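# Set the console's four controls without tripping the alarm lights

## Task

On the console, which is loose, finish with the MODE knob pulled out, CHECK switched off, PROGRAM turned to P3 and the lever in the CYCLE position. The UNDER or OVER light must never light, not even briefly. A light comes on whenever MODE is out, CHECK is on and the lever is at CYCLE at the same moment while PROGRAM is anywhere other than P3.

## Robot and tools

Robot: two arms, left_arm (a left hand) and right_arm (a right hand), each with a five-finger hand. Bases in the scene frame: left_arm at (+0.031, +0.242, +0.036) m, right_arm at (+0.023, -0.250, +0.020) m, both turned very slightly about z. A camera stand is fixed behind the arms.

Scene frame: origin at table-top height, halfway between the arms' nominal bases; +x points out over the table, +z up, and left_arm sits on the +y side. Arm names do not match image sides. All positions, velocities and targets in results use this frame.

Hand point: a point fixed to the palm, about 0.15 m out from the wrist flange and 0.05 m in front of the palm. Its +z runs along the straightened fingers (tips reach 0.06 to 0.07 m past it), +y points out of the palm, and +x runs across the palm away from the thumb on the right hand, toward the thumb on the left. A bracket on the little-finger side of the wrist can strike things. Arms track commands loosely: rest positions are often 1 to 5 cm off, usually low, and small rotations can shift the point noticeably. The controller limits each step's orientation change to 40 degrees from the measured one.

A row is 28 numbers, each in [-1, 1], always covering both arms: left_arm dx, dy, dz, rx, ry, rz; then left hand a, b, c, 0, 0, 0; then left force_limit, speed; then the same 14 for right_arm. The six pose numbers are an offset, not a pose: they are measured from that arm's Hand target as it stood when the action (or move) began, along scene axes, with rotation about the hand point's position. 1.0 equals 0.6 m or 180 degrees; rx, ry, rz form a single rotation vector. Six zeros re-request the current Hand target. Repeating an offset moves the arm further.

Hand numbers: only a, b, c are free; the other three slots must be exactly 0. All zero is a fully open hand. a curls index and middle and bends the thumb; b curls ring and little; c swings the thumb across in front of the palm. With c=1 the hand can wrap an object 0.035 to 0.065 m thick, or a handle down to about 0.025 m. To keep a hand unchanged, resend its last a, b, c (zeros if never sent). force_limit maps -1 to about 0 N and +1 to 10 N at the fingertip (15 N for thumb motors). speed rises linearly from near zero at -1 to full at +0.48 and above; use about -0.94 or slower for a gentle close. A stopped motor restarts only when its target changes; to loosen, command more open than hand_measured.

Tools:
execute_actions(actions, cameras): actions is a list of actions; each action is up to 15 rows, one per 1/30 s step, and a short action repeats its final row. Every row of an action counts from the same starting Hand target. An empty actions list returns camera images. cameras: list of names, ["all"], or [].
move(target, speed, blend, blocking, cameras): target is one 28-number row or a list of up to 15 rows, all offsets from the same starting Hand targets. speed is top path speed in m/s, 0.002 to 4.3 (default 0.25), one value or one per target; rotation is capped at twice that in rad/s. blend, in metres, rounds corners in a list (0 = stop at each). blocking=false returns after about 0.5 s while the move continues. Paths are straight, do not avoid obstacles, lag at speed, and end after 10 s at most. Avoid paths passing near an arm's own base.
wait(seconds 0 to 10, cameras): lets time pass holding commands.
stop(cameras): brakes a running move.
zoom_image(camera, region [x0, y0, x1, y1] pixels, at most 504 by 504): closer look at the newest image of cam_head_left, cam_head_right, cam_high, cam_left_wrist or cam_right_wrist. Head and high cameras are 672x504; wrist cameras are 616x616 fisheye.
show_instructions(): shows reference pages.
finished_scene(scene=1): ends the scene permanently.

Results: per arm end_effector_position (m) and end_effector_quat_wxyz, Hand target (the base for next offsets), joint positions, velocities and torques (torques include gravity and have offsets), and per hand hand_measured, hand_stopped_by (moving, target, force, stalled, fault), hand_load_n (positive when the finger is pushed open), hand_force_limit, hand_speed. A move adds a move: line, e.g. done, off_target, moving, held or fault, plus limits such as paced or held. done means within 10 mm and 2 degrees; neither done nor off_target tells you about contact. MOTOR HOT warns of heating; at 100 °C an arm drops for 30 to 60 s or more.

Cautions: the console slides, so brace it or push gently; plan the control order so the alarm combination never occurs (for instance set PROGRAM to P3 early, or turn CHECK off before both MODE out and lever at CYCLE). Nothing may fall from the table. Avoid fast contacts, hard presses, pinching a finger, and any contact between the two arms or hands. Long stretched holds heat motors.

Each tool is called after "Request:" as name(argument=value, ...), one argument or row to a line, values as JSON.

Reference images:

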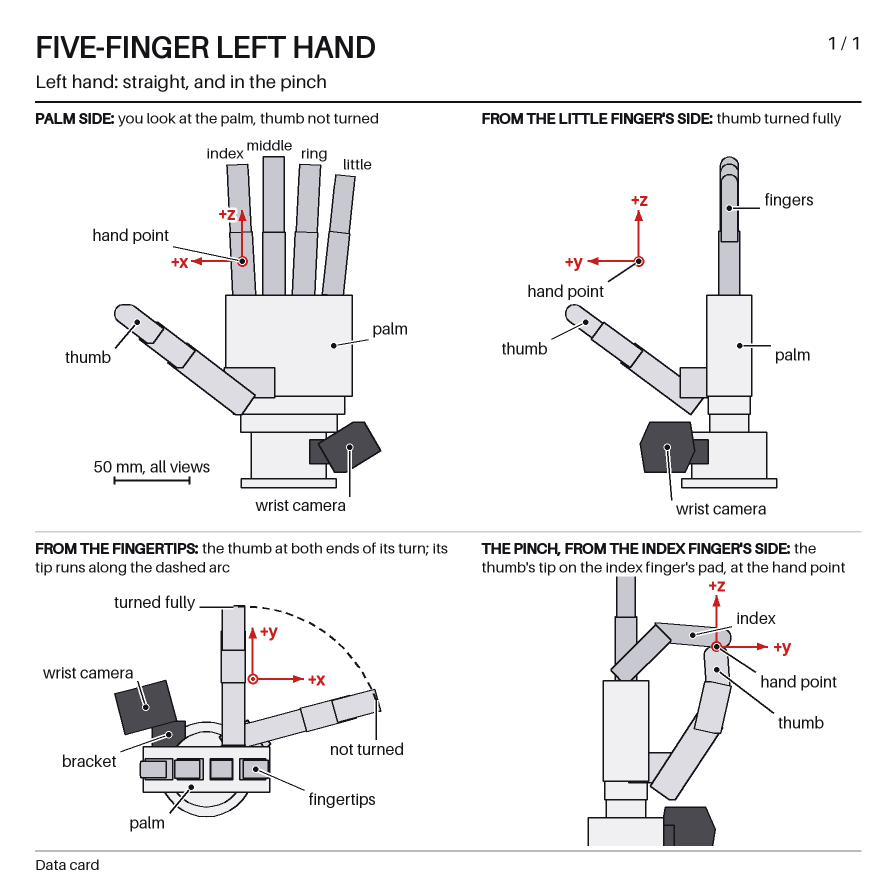

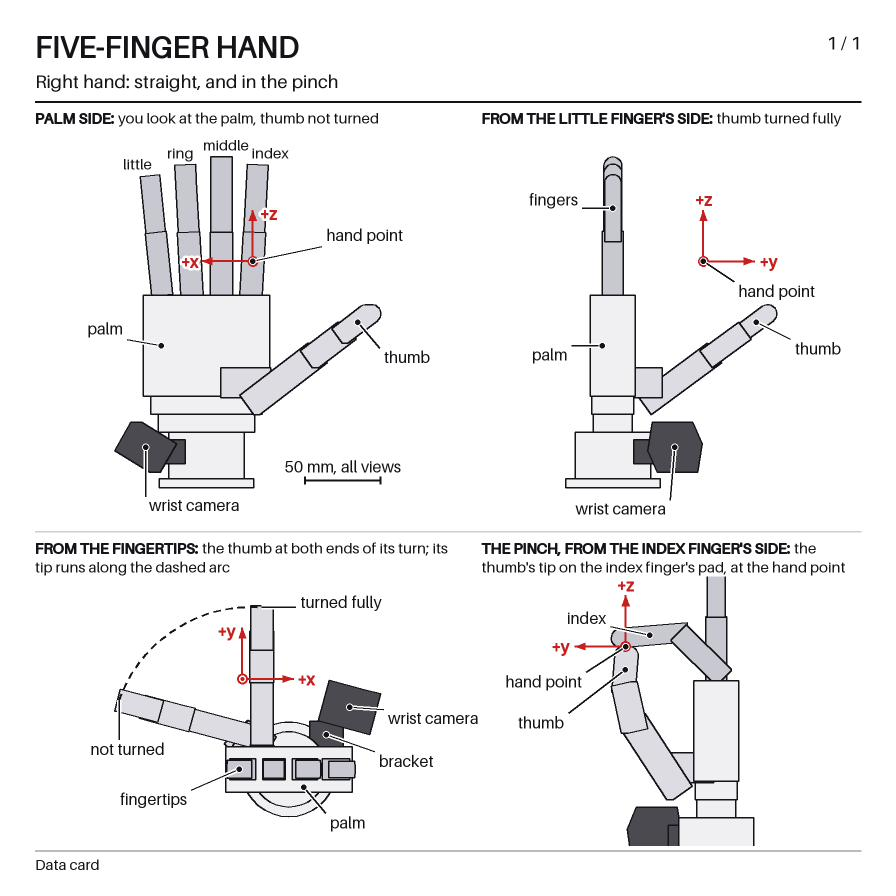

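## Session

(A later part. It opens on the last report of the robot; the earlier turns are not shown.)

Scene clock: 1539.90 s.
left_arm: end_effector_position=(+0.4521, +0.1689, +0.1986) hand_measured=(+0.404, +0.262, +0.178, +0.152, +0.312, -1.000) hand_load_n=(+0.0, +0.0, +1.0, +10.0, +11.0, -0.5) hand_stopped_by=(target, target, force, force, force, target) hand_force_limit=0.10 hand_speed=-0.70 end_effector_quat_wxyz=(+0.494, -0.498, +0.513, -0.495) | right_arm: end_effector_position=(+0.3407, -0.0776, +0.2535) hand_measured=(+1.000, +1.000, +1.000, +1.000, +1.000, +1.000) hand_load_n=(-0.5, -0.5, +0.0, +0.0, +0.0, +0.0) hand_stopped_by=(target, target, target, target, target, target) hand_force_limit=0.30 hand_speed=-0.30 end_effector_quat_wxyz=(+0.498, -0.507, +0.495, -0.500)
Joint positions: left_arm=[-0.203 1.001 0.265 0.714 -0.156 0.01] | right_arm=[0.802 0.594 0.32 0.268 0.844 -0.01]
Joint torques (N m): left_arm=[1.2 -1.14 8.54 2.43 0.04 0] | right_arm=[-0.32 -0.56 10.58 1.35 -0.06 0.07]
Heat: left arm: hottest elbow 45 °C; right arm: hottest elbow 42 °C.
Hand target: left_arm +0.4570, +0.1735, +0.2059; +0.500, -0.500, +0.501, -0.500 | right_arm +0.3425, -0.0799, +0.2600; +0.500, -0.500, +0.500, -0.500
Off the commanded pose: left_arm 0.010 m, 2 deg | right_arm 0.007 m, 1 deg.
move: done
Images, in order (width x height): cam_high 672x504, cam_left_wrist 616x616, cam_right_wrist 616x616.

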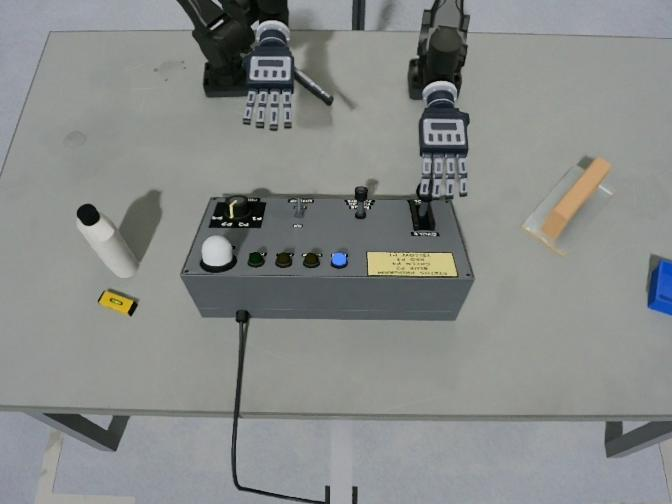

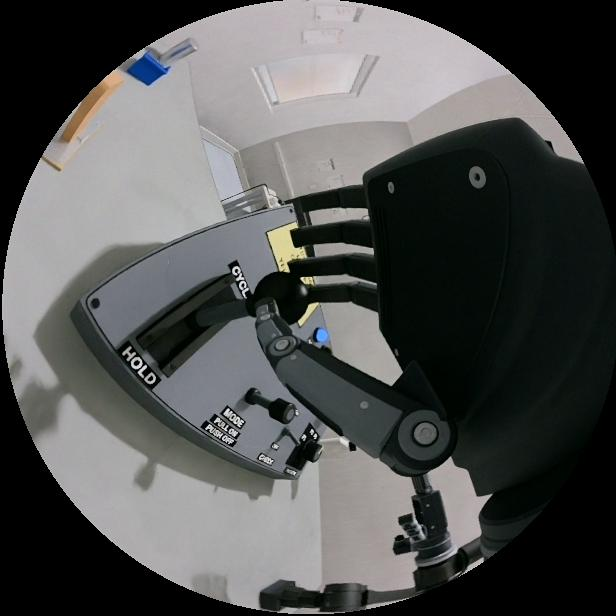

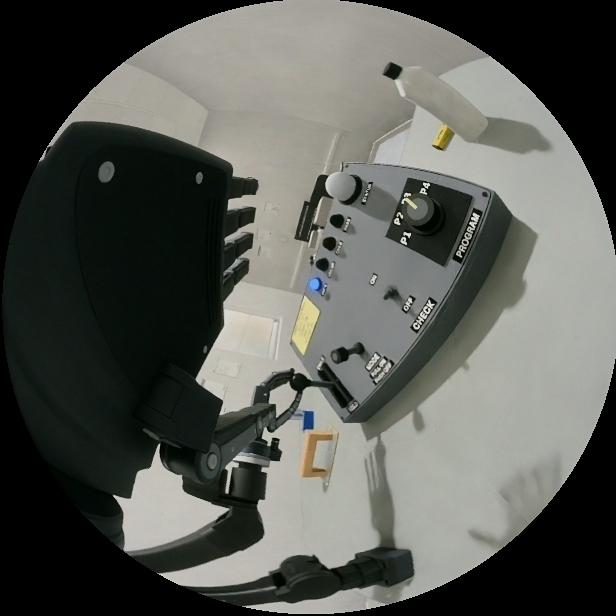

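Request:
move(
  target=[
    [-0.065,0.005,-0.012,0,0,0,0.7,0.333,1,0,0,0,0.1,-0.7,0,0,0,0,0,0,0,0,0,0,0,0,0.3,-0.3],
    [-0.128,0.008,-0.06,0,0,0,0.7,0.333,1,0,0,0,0.1,-0.7,0,0,0,0,0,0,0,0,0,0,0,0,0.3,-0.3],
  ],
  speed=0.08,
  blend=[0.01,0],
  cameras=["cam_head_left","cam_high","cam_left_wrist","cam_right_wrist"],
)

Scene clock: 1549.33 s.
left_arm: end_effector_position=(+0.3818, +0.1846, +0.1686) hand_measured=(+0.404, +0.262, +0.178, +0.152, +0.310, -1.000) hand_load_n=(+0.0, +0.0, +0.0, -0.5, +0.0, +0.0) hand_stopped_by=(target, target, force, force, force, target) hand_force_limit=0.10 hand_speed=-0.70 end_effector_quat_wxyz=(+0.505, -0.503, +0.499, -0.493) | right_arm: end_effector_position=(+0.3407, -0.0776, +0.2535) hand_measured=(+1.000, +1.000, +1.000, +1.000, +1.000, +1.000) hand_load_n=(+0.0, +0.0, +0.0, +0.0, +0.0, -0.5) hand_stopped_by=(target, target, target, target, target, target) hand_force_limit=0.30 hand_speed=-0.30 end_effector_quat_wxyz=(+0.498, -0.507, +0.495, -0.500)
Joint positions: left_arm=[-0.217 0.748 0.057 0.687 -0.201 0.007] | right_arm=[0.802 0.594 0.32 0.268 0.844 -0.01]
Joint torques (N m): left_arm=[-0.79 -0.85 7.8 1.36 0.06 -0.05] | right_arm=[-0.5 -0.44 10.56 1.39 -0.04 0.06]
Heat: left arm: hottest elbow 44 °C; right arm: hottest elbow 42 °C.
Hand target: left_arm +0.3802, +0.1784, +0.1699; +0.500, -0.500, +0.501, -0.500 | right_arm +0.3425, -0.0799, +0.2600; +0.500, -0.500, +0.500, -0.500
Off the commanded pose: left_arm 0.007 m, 1 deg | right_arm 0.007 m, 1 deg.
move: done
Images, in order (width x height): cam_head_left 672x504, cam_high 672x504, cam_left_wrist 616x616, cam_right_wrist 616x616.

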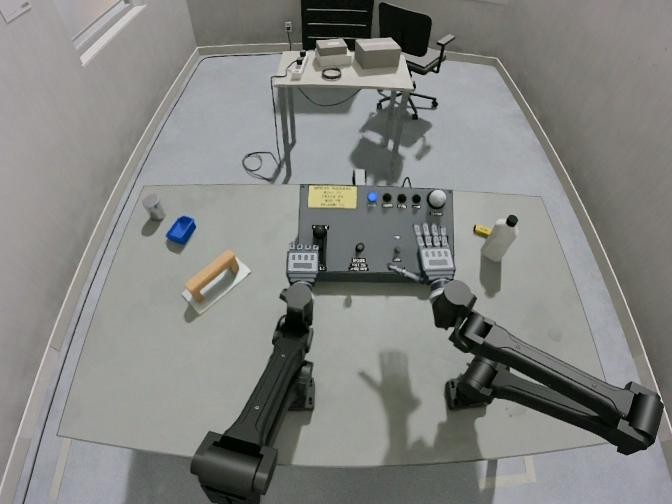

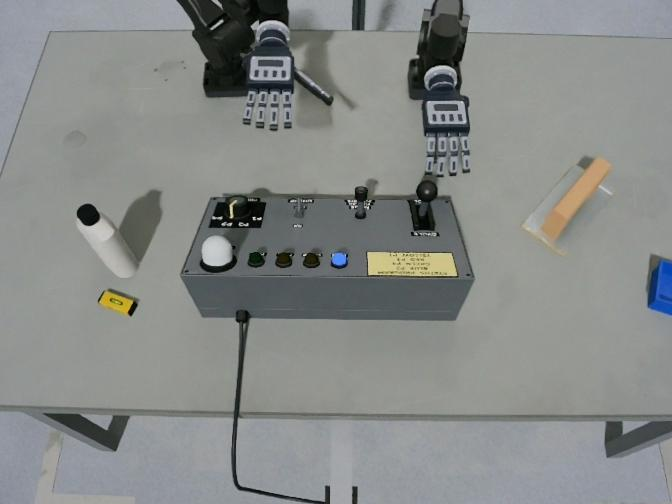

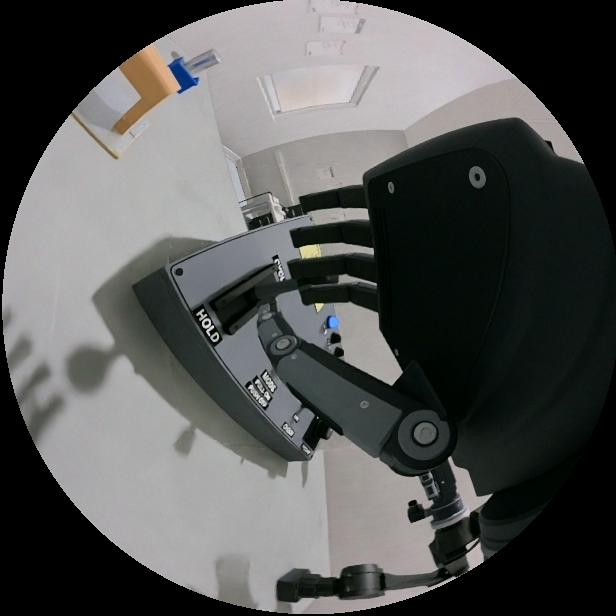

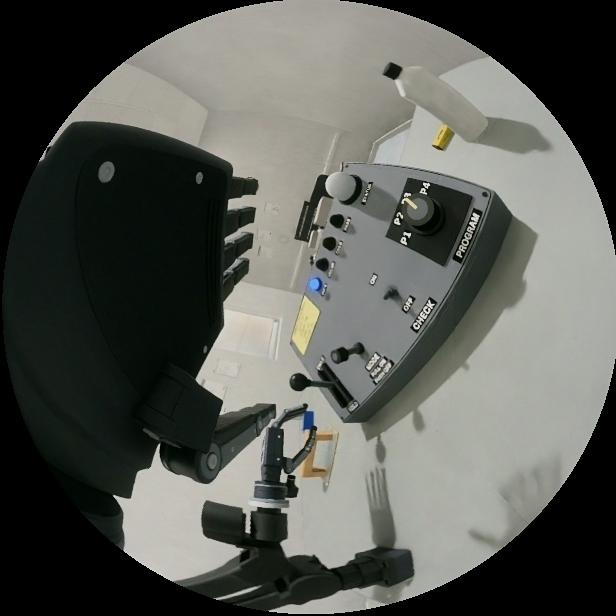

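Request:
move(
  target=[
    [0.033,-0.017,0.092,0,0,0,0.1,0.333,1,0,0,0,0.1,-0.3,0,0,0,0,0,0,0,0,0,0,0,0,0.3,-0.3],
    [0.108,-0.017,0.075,0,0,0,0.1,0.333,1,0,0,0,0.1,-0.3,0,0,0,0,0,0,0,0,0,0,0,0,0.3,-0.3],
    [0.1317,-0.017,0.0335,0,0,0,0.1,0.333,1,0,0,0,0.1,-0.3,0,0,0,0,0,0,0,0,0,0,0,0,0.3,-0.3],
  ],
  speed=0.1,
  blend=[0.01,0.01,0],
  cameras=["cam_high","cam_left_wrist","cam_right_wrist"],
)

Scene clock: 1583.93 s.
left_arm: end_effector_position=(+0.4382, +0.1654, +0.1641) hand_measured=(+0.344, +0.352, +0.866, +0.866, +0.674, -1.000) hand_load_n=(+0.0, +0.0, +0.0, +0.0, +0.0, +0.0) hand_stopped_by=(target, target, target, target, target, target) hand_force_limit=0.10 hand_speed=-0.30 end_effector_quat_wxyz=(+0.486, -0.506, +0.523, -0.485) | right_arm: end_effector_position=(+0.3407, -0.0776, +0.2535) hand_measured=(+1.000, +1.000, +1.000, +1.000, +1.000, +1.000) hand_load_n=(+0.0, +0.0, +0.0, +0.0, +0.0, +0.0) hand_stopped_by=(target, target, target, target, target, target) hand_force_limit=0.30 hand_speed=-0.30 end_effector_quat_wxyz=(+0.498, -0.507, +0.495, -0.500)
Joint positions: left_arm=[-0.228 1.069 0.206 0.805 -0.181 0.007] | right_arm=[0.802 0.594 0.32 0.268 0.844 -0.01]
Joint torques (N m): left_arm=[1.2 -0.91 11.15 2.3 0.17 -0.01] | right_arm=[0.21 -0.5 10.56 1.39 -0.04 0.02]
Heat: left arm: hottest elbow 44 °C; right arm: hottest elbow 42 °C.
Hand target: left_arm +0.4592, +0.1681, +0.1900; +0.500, -0.500, +0.501, -0.500 | right_arm +0.3425, -0.0799, +0.2600; +0.500, -0.500, +0.500, -0.500
Off the commanded pose: left_arm 0.034 m, 4 deg | right_arm 0.007 m, 1 deg.
move: off_target (left_arm)
Images, in order (width x height): cam_high 672x504, cam_left_wrist 616x616, cam_right_wrist 616x616.

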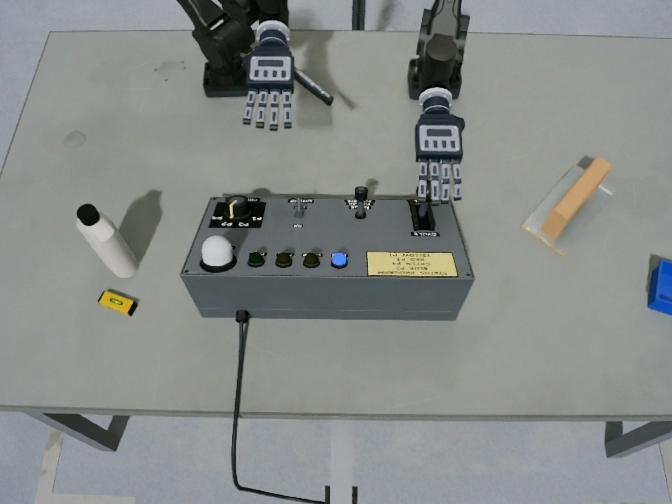

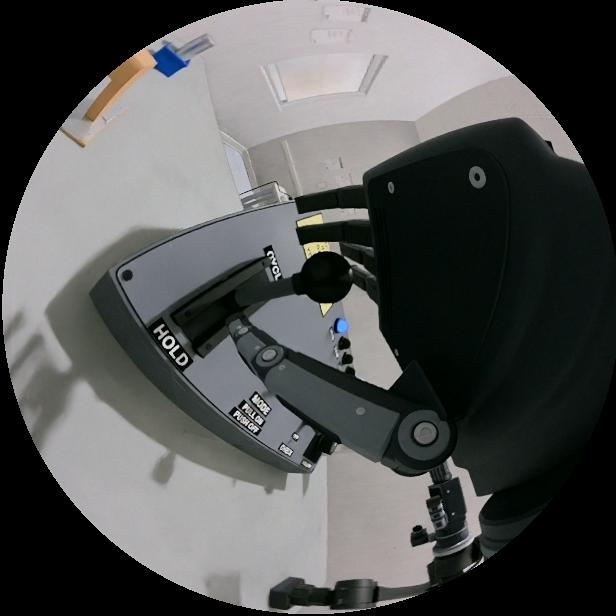

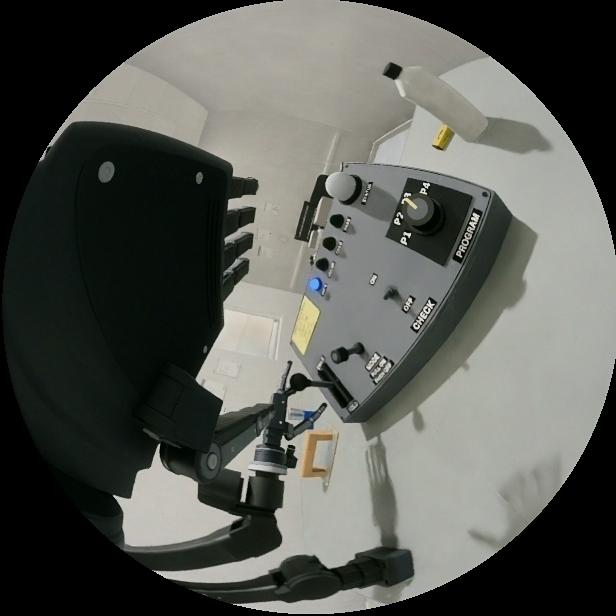

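Request:
zoom_image(
  camera="cam_right_wrist",
  region=[230, 330, 370, 450],
)

Request:
zoom_image(
  camera="cam_left_wrist",
  region=[200, 180, 400, 380],
)

Request:
zoom_image(
  camera="cam_high",
  region=[390, 120, 490, 240],
)

Scaled by 3.600 from the camera's 616x616 image, which has a finer 880x880 frame.

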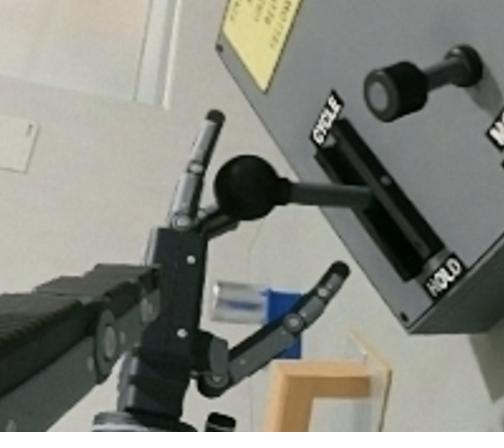

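Scaled by 2.520 from the camera's 616x616 image, which has a finer 880x880 frame.

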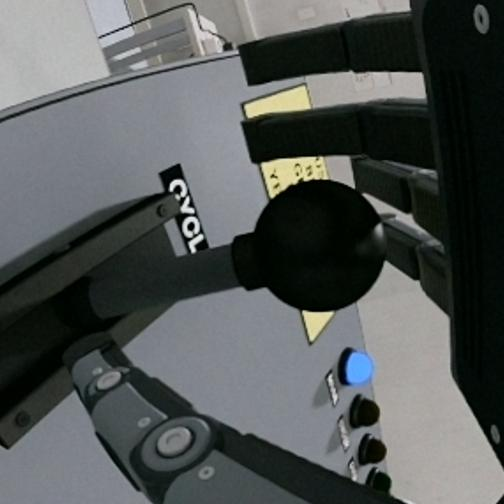

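Scaled by 4.200.

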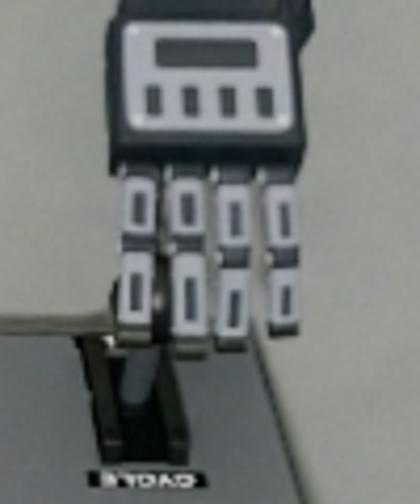

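Request:
move(
  target=[
    [-0.015,0.0033,0.0367,0,0,0,0.1,0.333,1,0,0,0,0.1,-0.3,0,0,0,0,0,0,0,0,0,0,0,0,0.3,-0.3],
  ],
  speed=0.08,
  cameras=["cam_high","cam_left_wrist","cam_right_wrist"],
)

Scene clock: 1611.27 s.
left_arm: end_effector_position=(+0.4328, +0.1667, +0.1824) hand_measured=(+0.344, +0.352, +0.866, +0.866, +0.674, -1.000) hand_load_n=(+0.0, +0.0, +0.0, +0.0, +0.5, +0.0) hand_stopped_by=(target, target, target, target, target, target) hand_force_limit=0.10 hand_speed=-0.30 end_effector_quat_wxyz=(+0.487, -0.505, +0.521, -0.486) | right_arm: end_effector_position=(+0.3407, -0.0776, +0.2535) hand_measured=(+1.000, +1.000, +1.000, +1.000, +1.000, +1.000) hand_load_n=(+0.0, +0.0, +0.0, +0.0, -0.5, +0.0) hand_stopped_by=(target, target, target, target, target, target) hand_force_limit=0.30 hand_speed=-0.30 end_effector_quat_wxyz=(+0.498, -0.507, +0.495, -0.500)
Joint positions: left_arm=[-0.227 0.957 0.218 0.684 -0.179 0.007] | right_arm=[0.802 0.594 0.32 0.268 0.844 -0.01]
Joint torques (N m): left_arm=[1.2 -1.55 12.46 1.44 0.21 0.01] | right_arm=[-0.15 -0.44 10.58 1.4 -0.04 0.04]
Heat: left arm: hottest elbow 47 °C; right arm: hottest elbow 42 °C.
Hand target: left_arm +0.4502, +0.1701, +0.2120; +0.500, -0.500, +0.501, -0.500 | right_arm +0.3425, -0.0799, +0.2600; +0.500, -0.500, +0.500, -0.500
Off the commanded pose: left_arm 0.034 m, 3 deg | right_arm 0.007 m, 1 deg.
move: off_target (left_arm)
Images, in order (width x height): cam_high 672x504, cam_left_wrist 616x616, cam_right_wrist 616x616.

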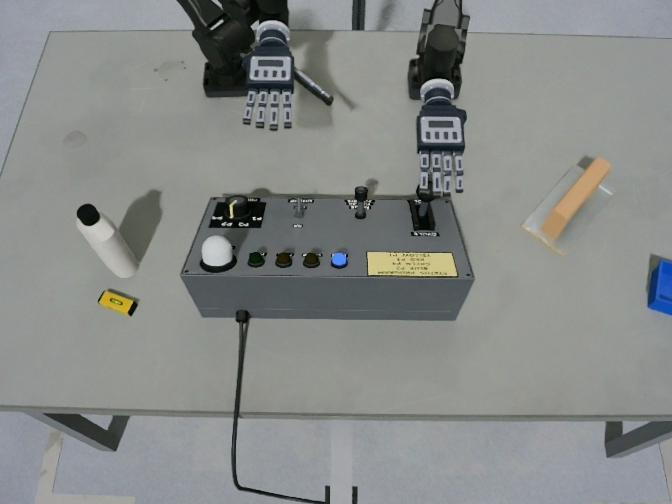

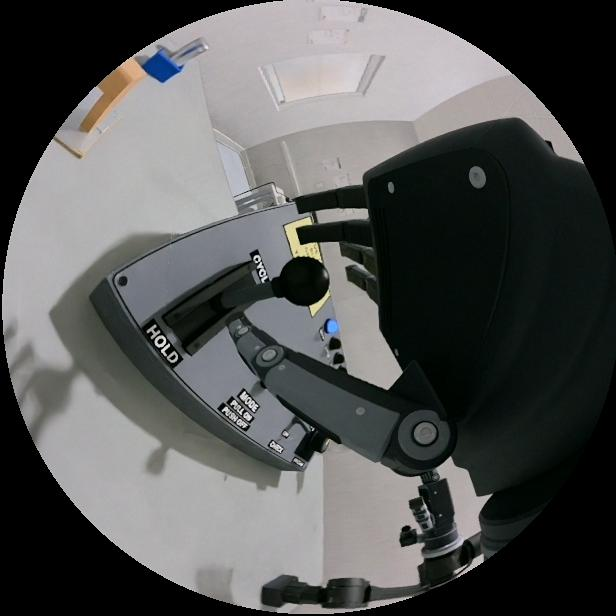

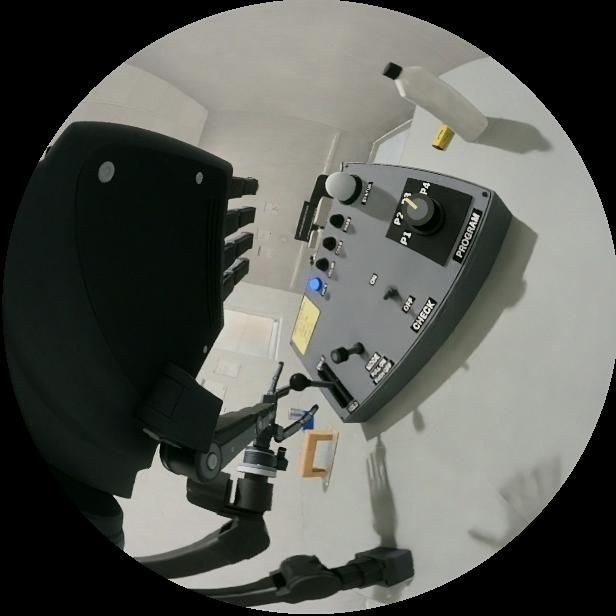

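Request:
move(
  target=[
    [0.0367,0.0033,0,0,0,0,0.1,0.333,1,0,0,0,0.1,-0.3,0,0,0,0,0,0,0,0,0,0,0,0,0.3,-0.3],
  ],
  speed=0.08,
  cameras=["cam_high","cam_left_wrist","cam_right_wrist"],
)

Scene clock: 1618.07 s.
left_arm: end_effector_position=(+0.4515, +0.1685, +0.1842) hand_measured=(+0.344, +0.352, +0.866, +0.866, +0.674, -1.000) hand_load_n=(+0.0, +0.0, +0.0, +0.0, +0.0, +0.0) hand_stopped_by=(target, target, target, target, target, target) hand_force_limit=0.10 hand_speed=-0.30 end_effector_quat_wxyz=(+0.485, -0.506, +0.523, -0.485) | right_arm: end_effector_position=(+0.3407, -0.0776, +0.2535) hand_measured=(+1.000, +1.000, +1.000, +1.000, +1.000, +1.000) hand_load_n=(+0.0, +0.0, +0.0, +0.0, +0.0, -0.5) hand_stopped_by=(target, target, target, target, target, target) hand_force_limit=0.30 hand_speed=-0.30 end_effector_quat_wxyz=(+0.498, -0.507, +0.495, -0.500)
Joint positions: left_arm=[-0.203 1.029 0.263 0.705 -0.155 0.007] | right_arm=[0.802 0.594 0.32 0.268 0.844 -0.01]
Joint torques (N m): left_arm=[1.96 -2.32 12.1 2.44 0.19 0.03] | right_arm=[0.03 -0.15 10.62 1.4 -0.03 0.06]
Heat: left arm: hottest elbow 48 °C; right arm: hottest elbow 42 °C.
Hand target: left_arm +0.4722, +0.1720, +0.2119; +0.500, -0.500, +0.501, -0.500 | right_arm +0.3425, -0.0799, +0.2600; +0.500, -0.500, +0.500, -0.500
Off the commanded pose: left_arm 0.035 m, 4 deg | right_arm 0.007 m, 1 deg.
move: off_target (left_arm)
Images, in order (width x height): cam_high 672x504, cam_left_wrist 616x616, cam_right_wrist 616x616.

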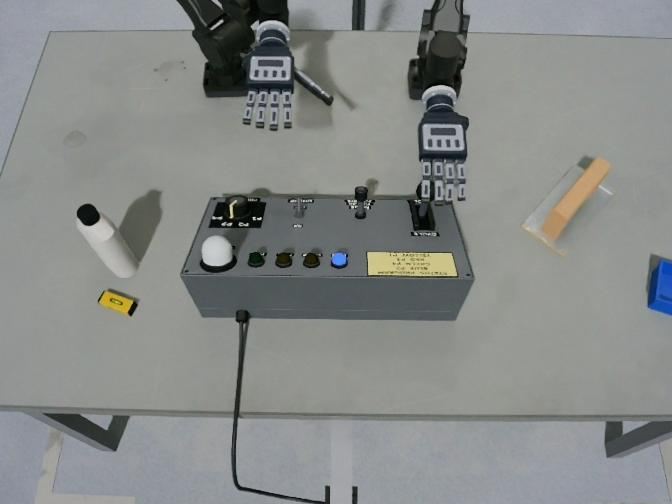

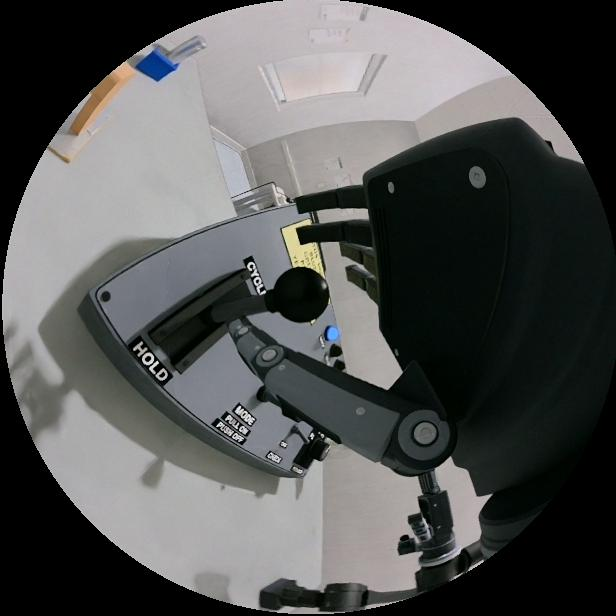

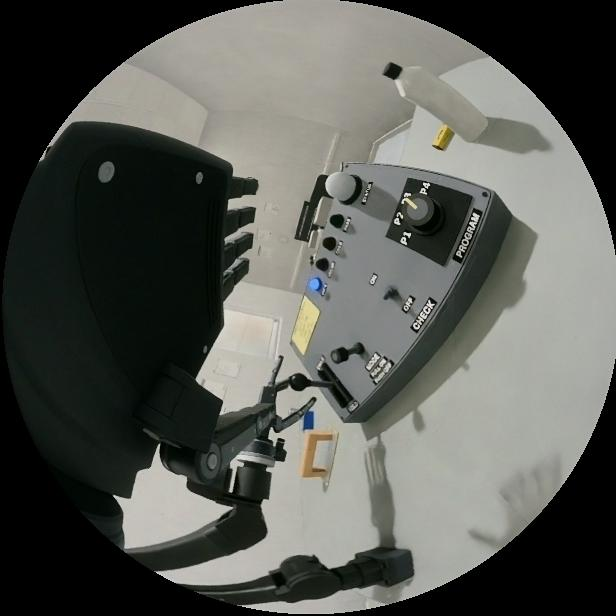

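Request:
move(
  target=[
    [0.003,0,-0.04,0,0,0,0.1,0.333,1,0,0,0,0.1,-0.3,0,0,0,0,0,0,0,0,0,0,0,0,0.3,-0.3],
  ],
  speed=0.08,
  cameras=["cam_left_wrist","cam_right_wrist"],
)

Scene clock: 1623.30 s.
left_arm: end_effector_position=(+0.4630, +0.1669, +0.1752) hand_measured=(+0.344, +0.352, +0.866, +0.866, +0.674, -1.000) hand_load_n=(+0.0, +0.0, +0.0, +0.0, +0.0, +0.0) hand_stopped_by=(target, target, target, target, target, target) hand_force_limit=0.10 hand_speed=-0.30 end_effector_quat_wxyz=(+0.491, -0.501, +0.515, -0.492) | right_arm: end_effector_position=(+0.3407, -0.0776, +0.2535) hand_measured=(+1.000, +1.000, +1.000, +1.000, +1.000, +1.000) hand_load_n=(+0.0, +0.0, +0.0, +0.0, +0.0, -0.5) hand_stopped_by=(target, target, target, target, target, target) hand_force_limit=0.30 hand_speed=-0.30 end_effector_quat_wxyz=(+0.498, -0.507, +0.495, -0.500)
Joint positions: left_arm=[-0.202 1.141 0.263 0.844 -0.155 0.007] | right_arm=[0.802 0.594 0.32 0.268 0.844 -0.01]
Joint torques (N m): left_arm=[1.08 -1.9 8.81 2.13 0.16 -0.04] | right_arm=[-0.26 -0.44 10.52 1.47 -0.05 0.07]
Heat: left arm: hottest elbow 49 °C; right arm: hottest elbow 42 °C.
Hand target: left_arm +0.4741, +0.1721, +0.1881; +0.500, -0.500, +0.501, -0.500 | right_arm +0.3425, -0.0799, +0.2600; +0.500, -0.500, +0.500, -0.500
Off the commanded pose: left_arm 0.018 m, 2 deg | right_arm 0.007 m, 1 deg.
move: off_target (left_arm)
Images, in order (width x height): cam_left_wrist 616x616, cam_right_wrist 616x616.

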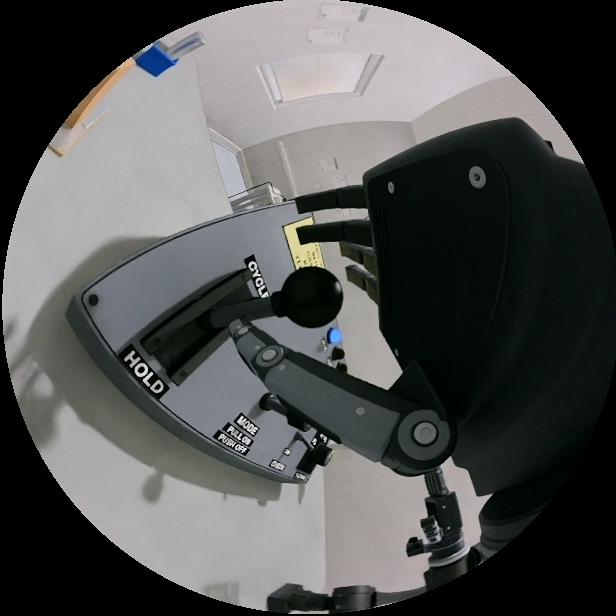

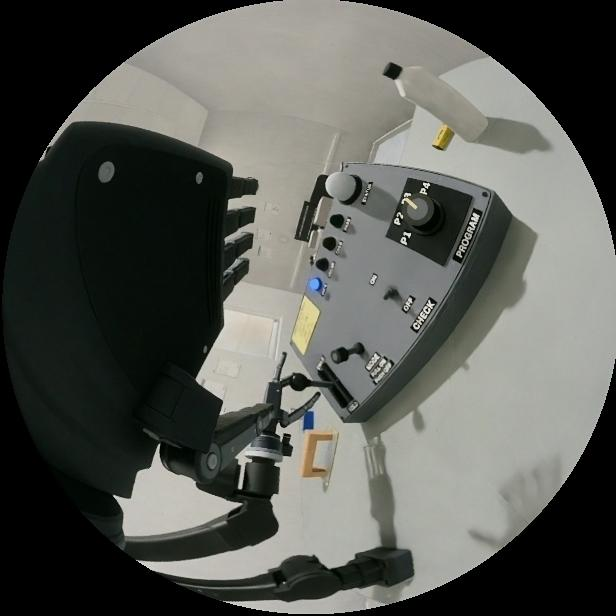

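Request:
zoom_image(
  camera="cam_right_wrist",
  region=[230, 330, 370, 450],
)

Request:
zoom_image(
  camera="cam_left_wrist",
  region=[200, 220, 400, 420],
)

Scaled by 3.600 from the camera's 616x616 image, which has a finer 880x880 frame.

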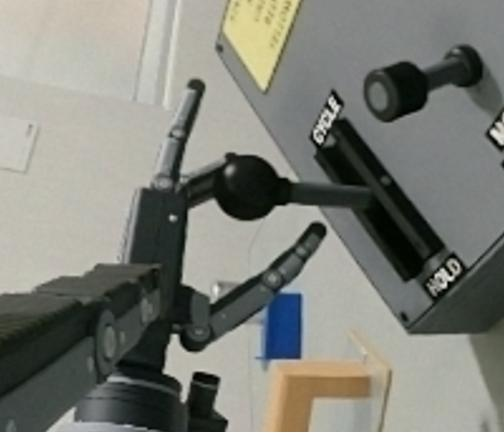

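Scaled by 2.520 from the camera's 616x616 image, which has a finer 880x880 frame.

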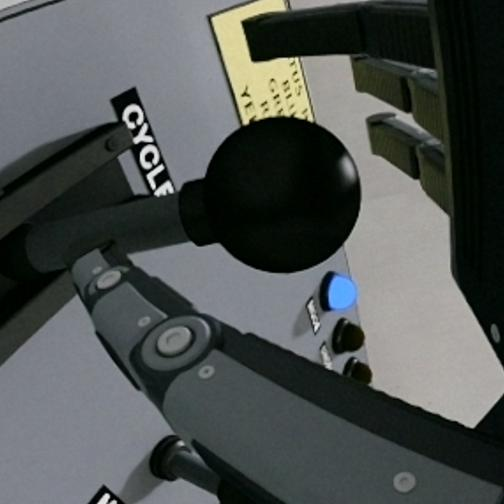

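Request:
move(
  target=[0,0,0,0,0,0,0.8,0.333,1,0,0,0,0.2,-0.7,0,0,0,0,0,0,0,0,0,0,0,0,0.3,-0.3],
  speed=0.06,
  cameras=["cam_high","cam_left_wrist","cam_right_wrist"],
)

Scene clock: 1638.60 s.
left_arm: end_effector_position=(+0.4645, +0.1669, +0.1767) hand_measured=(+0.414, +0.248, +0.124, +0.124, +0.296, -1.000) hand_load_n=(+0.0, +0.0, +6.5, +5.5, +9.5, +0.5) hand_stopped_by=(target, target, force, force, force, target) hand_force_limit=0.20 hand_speed=-0.70 end_effector_quat_wxyz=(+0.492, -0.500, +0.514, -0.494) | right_arm: end_effector_position=(+0.3407, -0.0776, +0.2535) hand_measured=(+1.000, +1.000, +1.000, +1.000, +1.000, +1.000) hand_load_n=(+0.0, +0.0, +0.0, -0.5, +0.0, +0.0) hand_stopped_by=(target, target, target, target, target, target) hand_force_limit=0.30 hand_speed=-0.30 end_effector_quat_wxyz=(+0.498, -0.507, +0.495, -0.500)
Joint positions: left_arm=[-0.201 1.144 0.266 0.848 -0.154 0.007] | right_arm=[0.802 0.594 0.32 0.268 0.844 -0.01]
Joint torques (N m): left_arm=[1.96 -2.32 8.76 2.33 0.18 0] | right_arm=[-0.44 -0.26 10.63 1.43 -0.05 0.06]
Heat: left arm: hottest elbow 49 °C; right arm: hottest elbow 42 °C.
Hand target: left_arm +0.4741, +0.1721, +0.1881; +0.500, -0.500, +0.501, -0.500 | right_arm +0.3425, -0.0799, +0.2600; +0.500, -0.500, +0.500, -0.500
Off the commanded pose: left_arm 0.016 m, 2 deg | right_arm 0.007 m, 1 deg.
move: off_target (left_arm)
Images, in order (width x height): cam_high 672x504, cam_left_wrist 616x616, cam_right_wrist 616x616.

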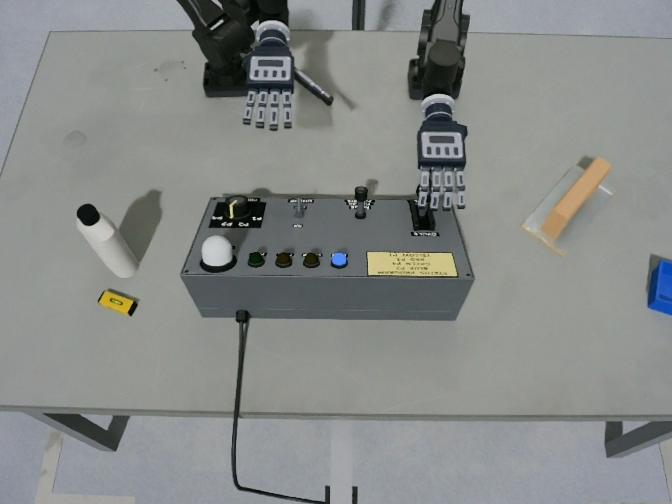

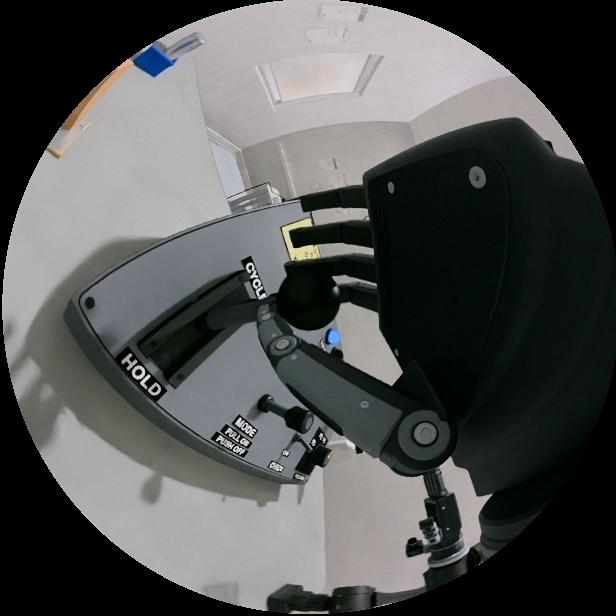

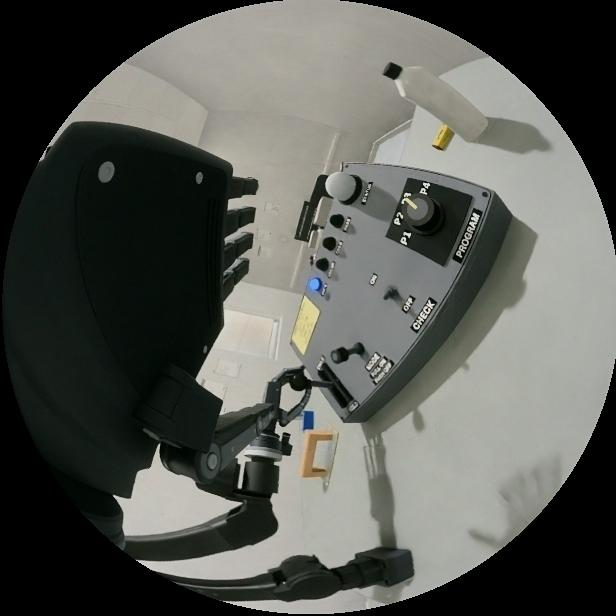

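Request:
move(
  target=[-0.06,-0.008,-0.012,0,0,0,0.8,0.333,1,0,0,0,0.2,-0.7,0,0,0,0,0,0,0,0,0,0,0,0,0.3,-0.3],
  speed=0.08,
  cameras=["cam_high","cam_left_wrist","cam_right_wrist"],
)

Scene clock: 1645.00 s.
left_arm: end_effector_position=(+0.4390, +0.1701, +0.1715) hand_measured=(+0.414, +0.248, +0.122, +0.122, +0.296, -1.000) hand_load_n=(+0.0, +0.0, +0.0, +3.5, +7.0, +0.0) hand_stopped_by=(target, target, force, force, force, target) hand_force_limit=0.20 hand_speed=-0.70 end_effector_quat_wxyz=(+0.496, -0.505, +0.508, -0.492) | right_arm: end_effector_position=(+0.3407, -0.0776, +0.2535) hand_measured=(+1.000, +1.000, +1.000, +1.000, +1.000, +1.000) hand_load_n=(+0.0, +0.0, +0.0, +0.0, +0.0, -0.5) hand_stopped_by=(target, target, target, target, target, target) hand_force_limit=0.30 hand_speed=-0.30 end_effector_quat_wxyz=(+0.498, -0.507, +0.495, -0.500)
Joint positions: left_arm=[-0.22 1.067 0.198 0.845 -0.19 0.002] | right_arm=[0.802 0.594 0.32 0.268 0.844 -0.01]
Joint torques (N m): left_arm=[-0.79 -3.37 6.93 1.68 -0.26 0.07] | right_arm=[-0.44 -0.44 10.54 1.39 -0.05 0.05]
Heat: left arm: hottest elbow 48 °C; right arm: hottest elbow 42 °C.
Hand target: left_arm +0.4381, +0.1672, +0.1810; +0.500, -0.500, +0.500, -0.500 | right_arm +0.3425, -0.0799, +0.2600; +0.500, -0.500, +0.500, -0.500
Off the commanded pose: left_arm 0.010 m, 1 deg | right_arm 0.007 m, 1 deg.
move: done
Images, in order (width x height): cam_high 672x504, cam_left_wrist 616x616, cam_right_wrist 616x616.

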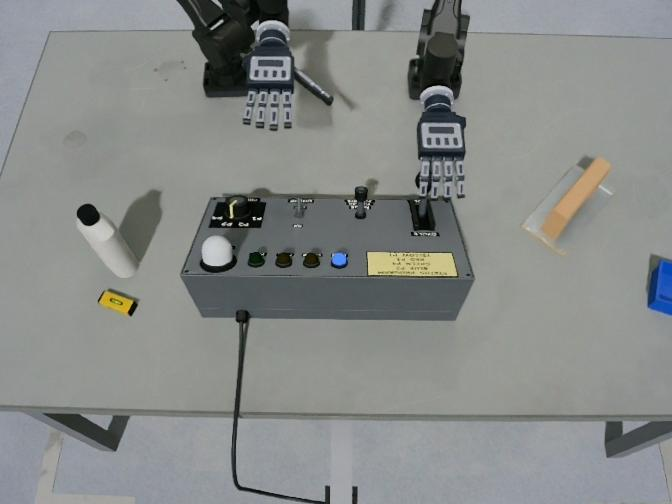

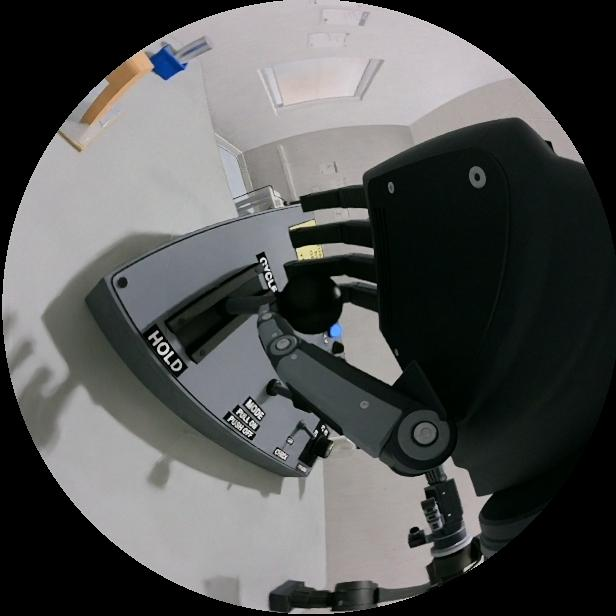

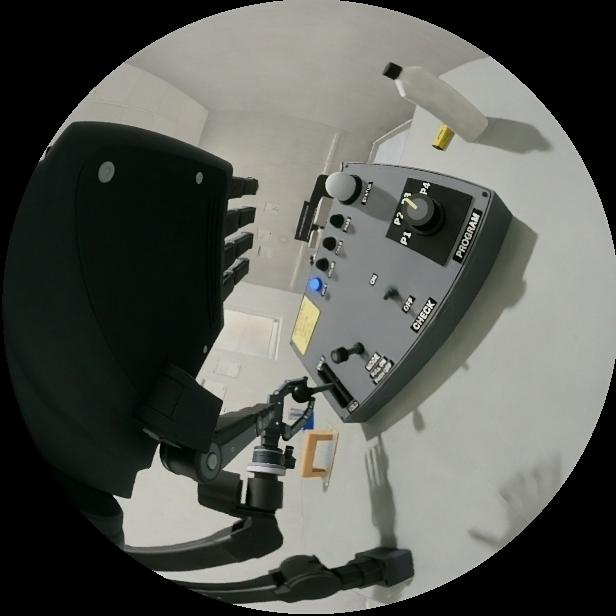

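Request:
move(
  target=[
    [-0.04,-0.006,-0.012,0,0,0,0.8,0.333,1,0,0,0,0.2,-0.7,0,0,0,0,0,0,0,0,0,0,0,0,0.3,-0.3],
    [-0.083,-0.012,-0.042,0,0,0,0.8,0.333,1,0,0,0,0.2,-0.7,0,0,0,0,0,0,0,0,0,0,0,0,0.3,-0.3],
  ],
  speed=0.08,
  blend=[0.008,0],
  cameras=["cam_high","cam_left_wrist","cam_right_wrist"],
)

Scene clock: 1649.93 s.
left_arm: end_effector_position=(+0.3948, +0.1693, +0.1459) hand_measured=(+0.414, +0.248, +0.124, +0.124, +0.302, -1.000) hand_load_n=(+0.0, +0.0, +6.0, +23.0, +26.5, -0.5) hand_stopped_by=(target, target, force, force, force, target) hand_force_limit=0.20 hand_speed=-0.70 end_effector_quat_wxyz=(+0.499, -0.513, +0.507, -0.480) | right_arm: end_effector_position=(+0.3407, -0.0776, +0.2535) hand_measured=(+1.000, +1.000, +1.000, +1.000, +1.000, +1.000) hand_load_n=(+0.0, -0.5, -0.5, +0.0, +0.0, -0.5) hand_stopped_by=(target, target, target, target, target, target) hand_force_limit=0.30 hand_speed=-0.30 end_effector_quat_wxyz=(+0.498, -0.507, +0.495, -0.500)
Joint positions: left_arm=[-0.3 0.985 0.076 0.866 -0.294 0.002] | right_arm=[0.802 0.594 0.32 0.268 0.844 -0.01]
Joint torques (N m): left_arm=[-1.9 -3.19 5.11 2.97 0.04 0.08] | right_arm=[-0.44 -0.38 10.58 1.31 -0.05 0.06]
Heat: left arm: hottest elbow 47 °C; right arm: hottest elbow 42 °C.
Hand target: left_arm +0.3882, +0.1600, +0.1557; +0.500, -0.500, +0.501, -0.500 | right_arm +0.3425, -0.0799, +0.2600; +0.500, -0.500, +0.500, -0.500
Off the commanded pose: left_arm 0.015 m, 3 deg | right_arm 0.007 m, 1 deg.
move: off_target (left_arm)
Images, in order (width x height): cam_high 672x504, cam_left_wrist 616x616, cam_right_wrist 616x616.

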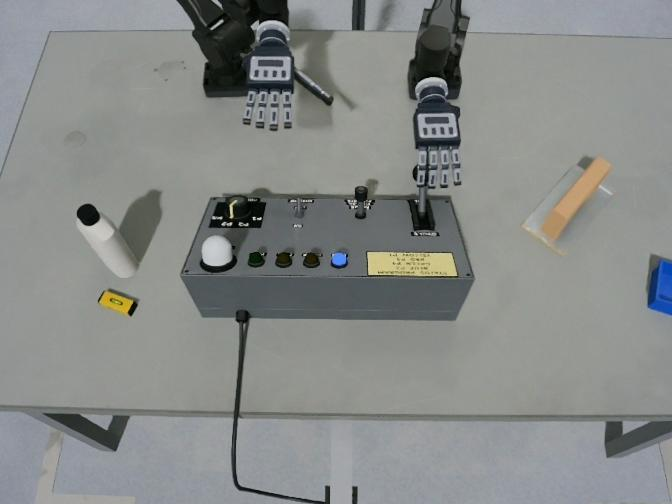

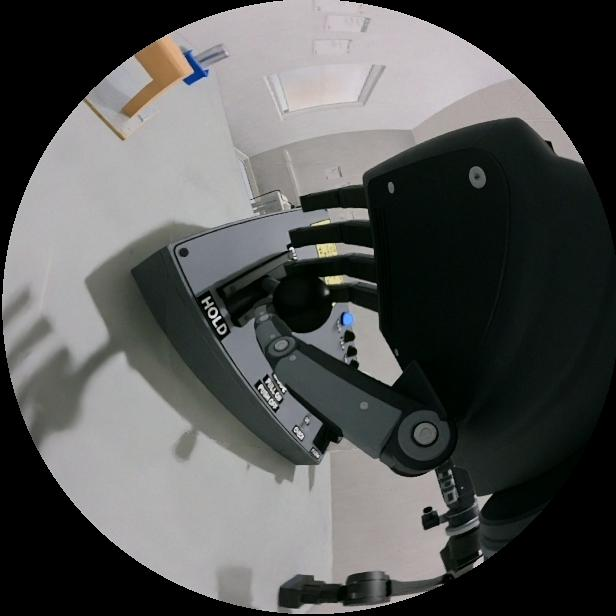

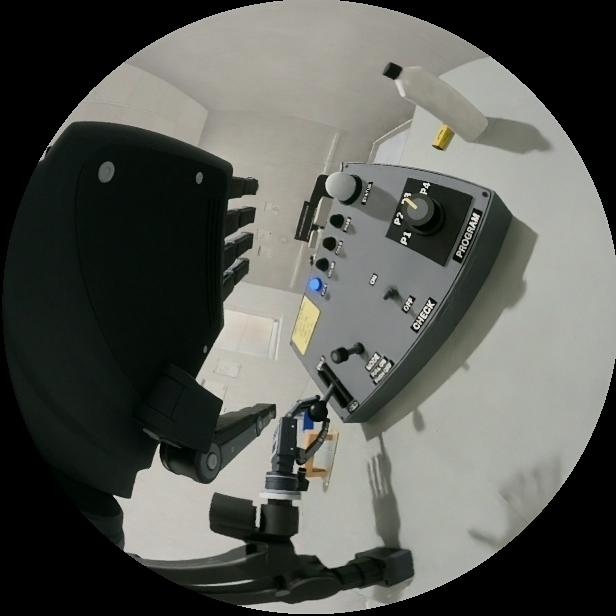

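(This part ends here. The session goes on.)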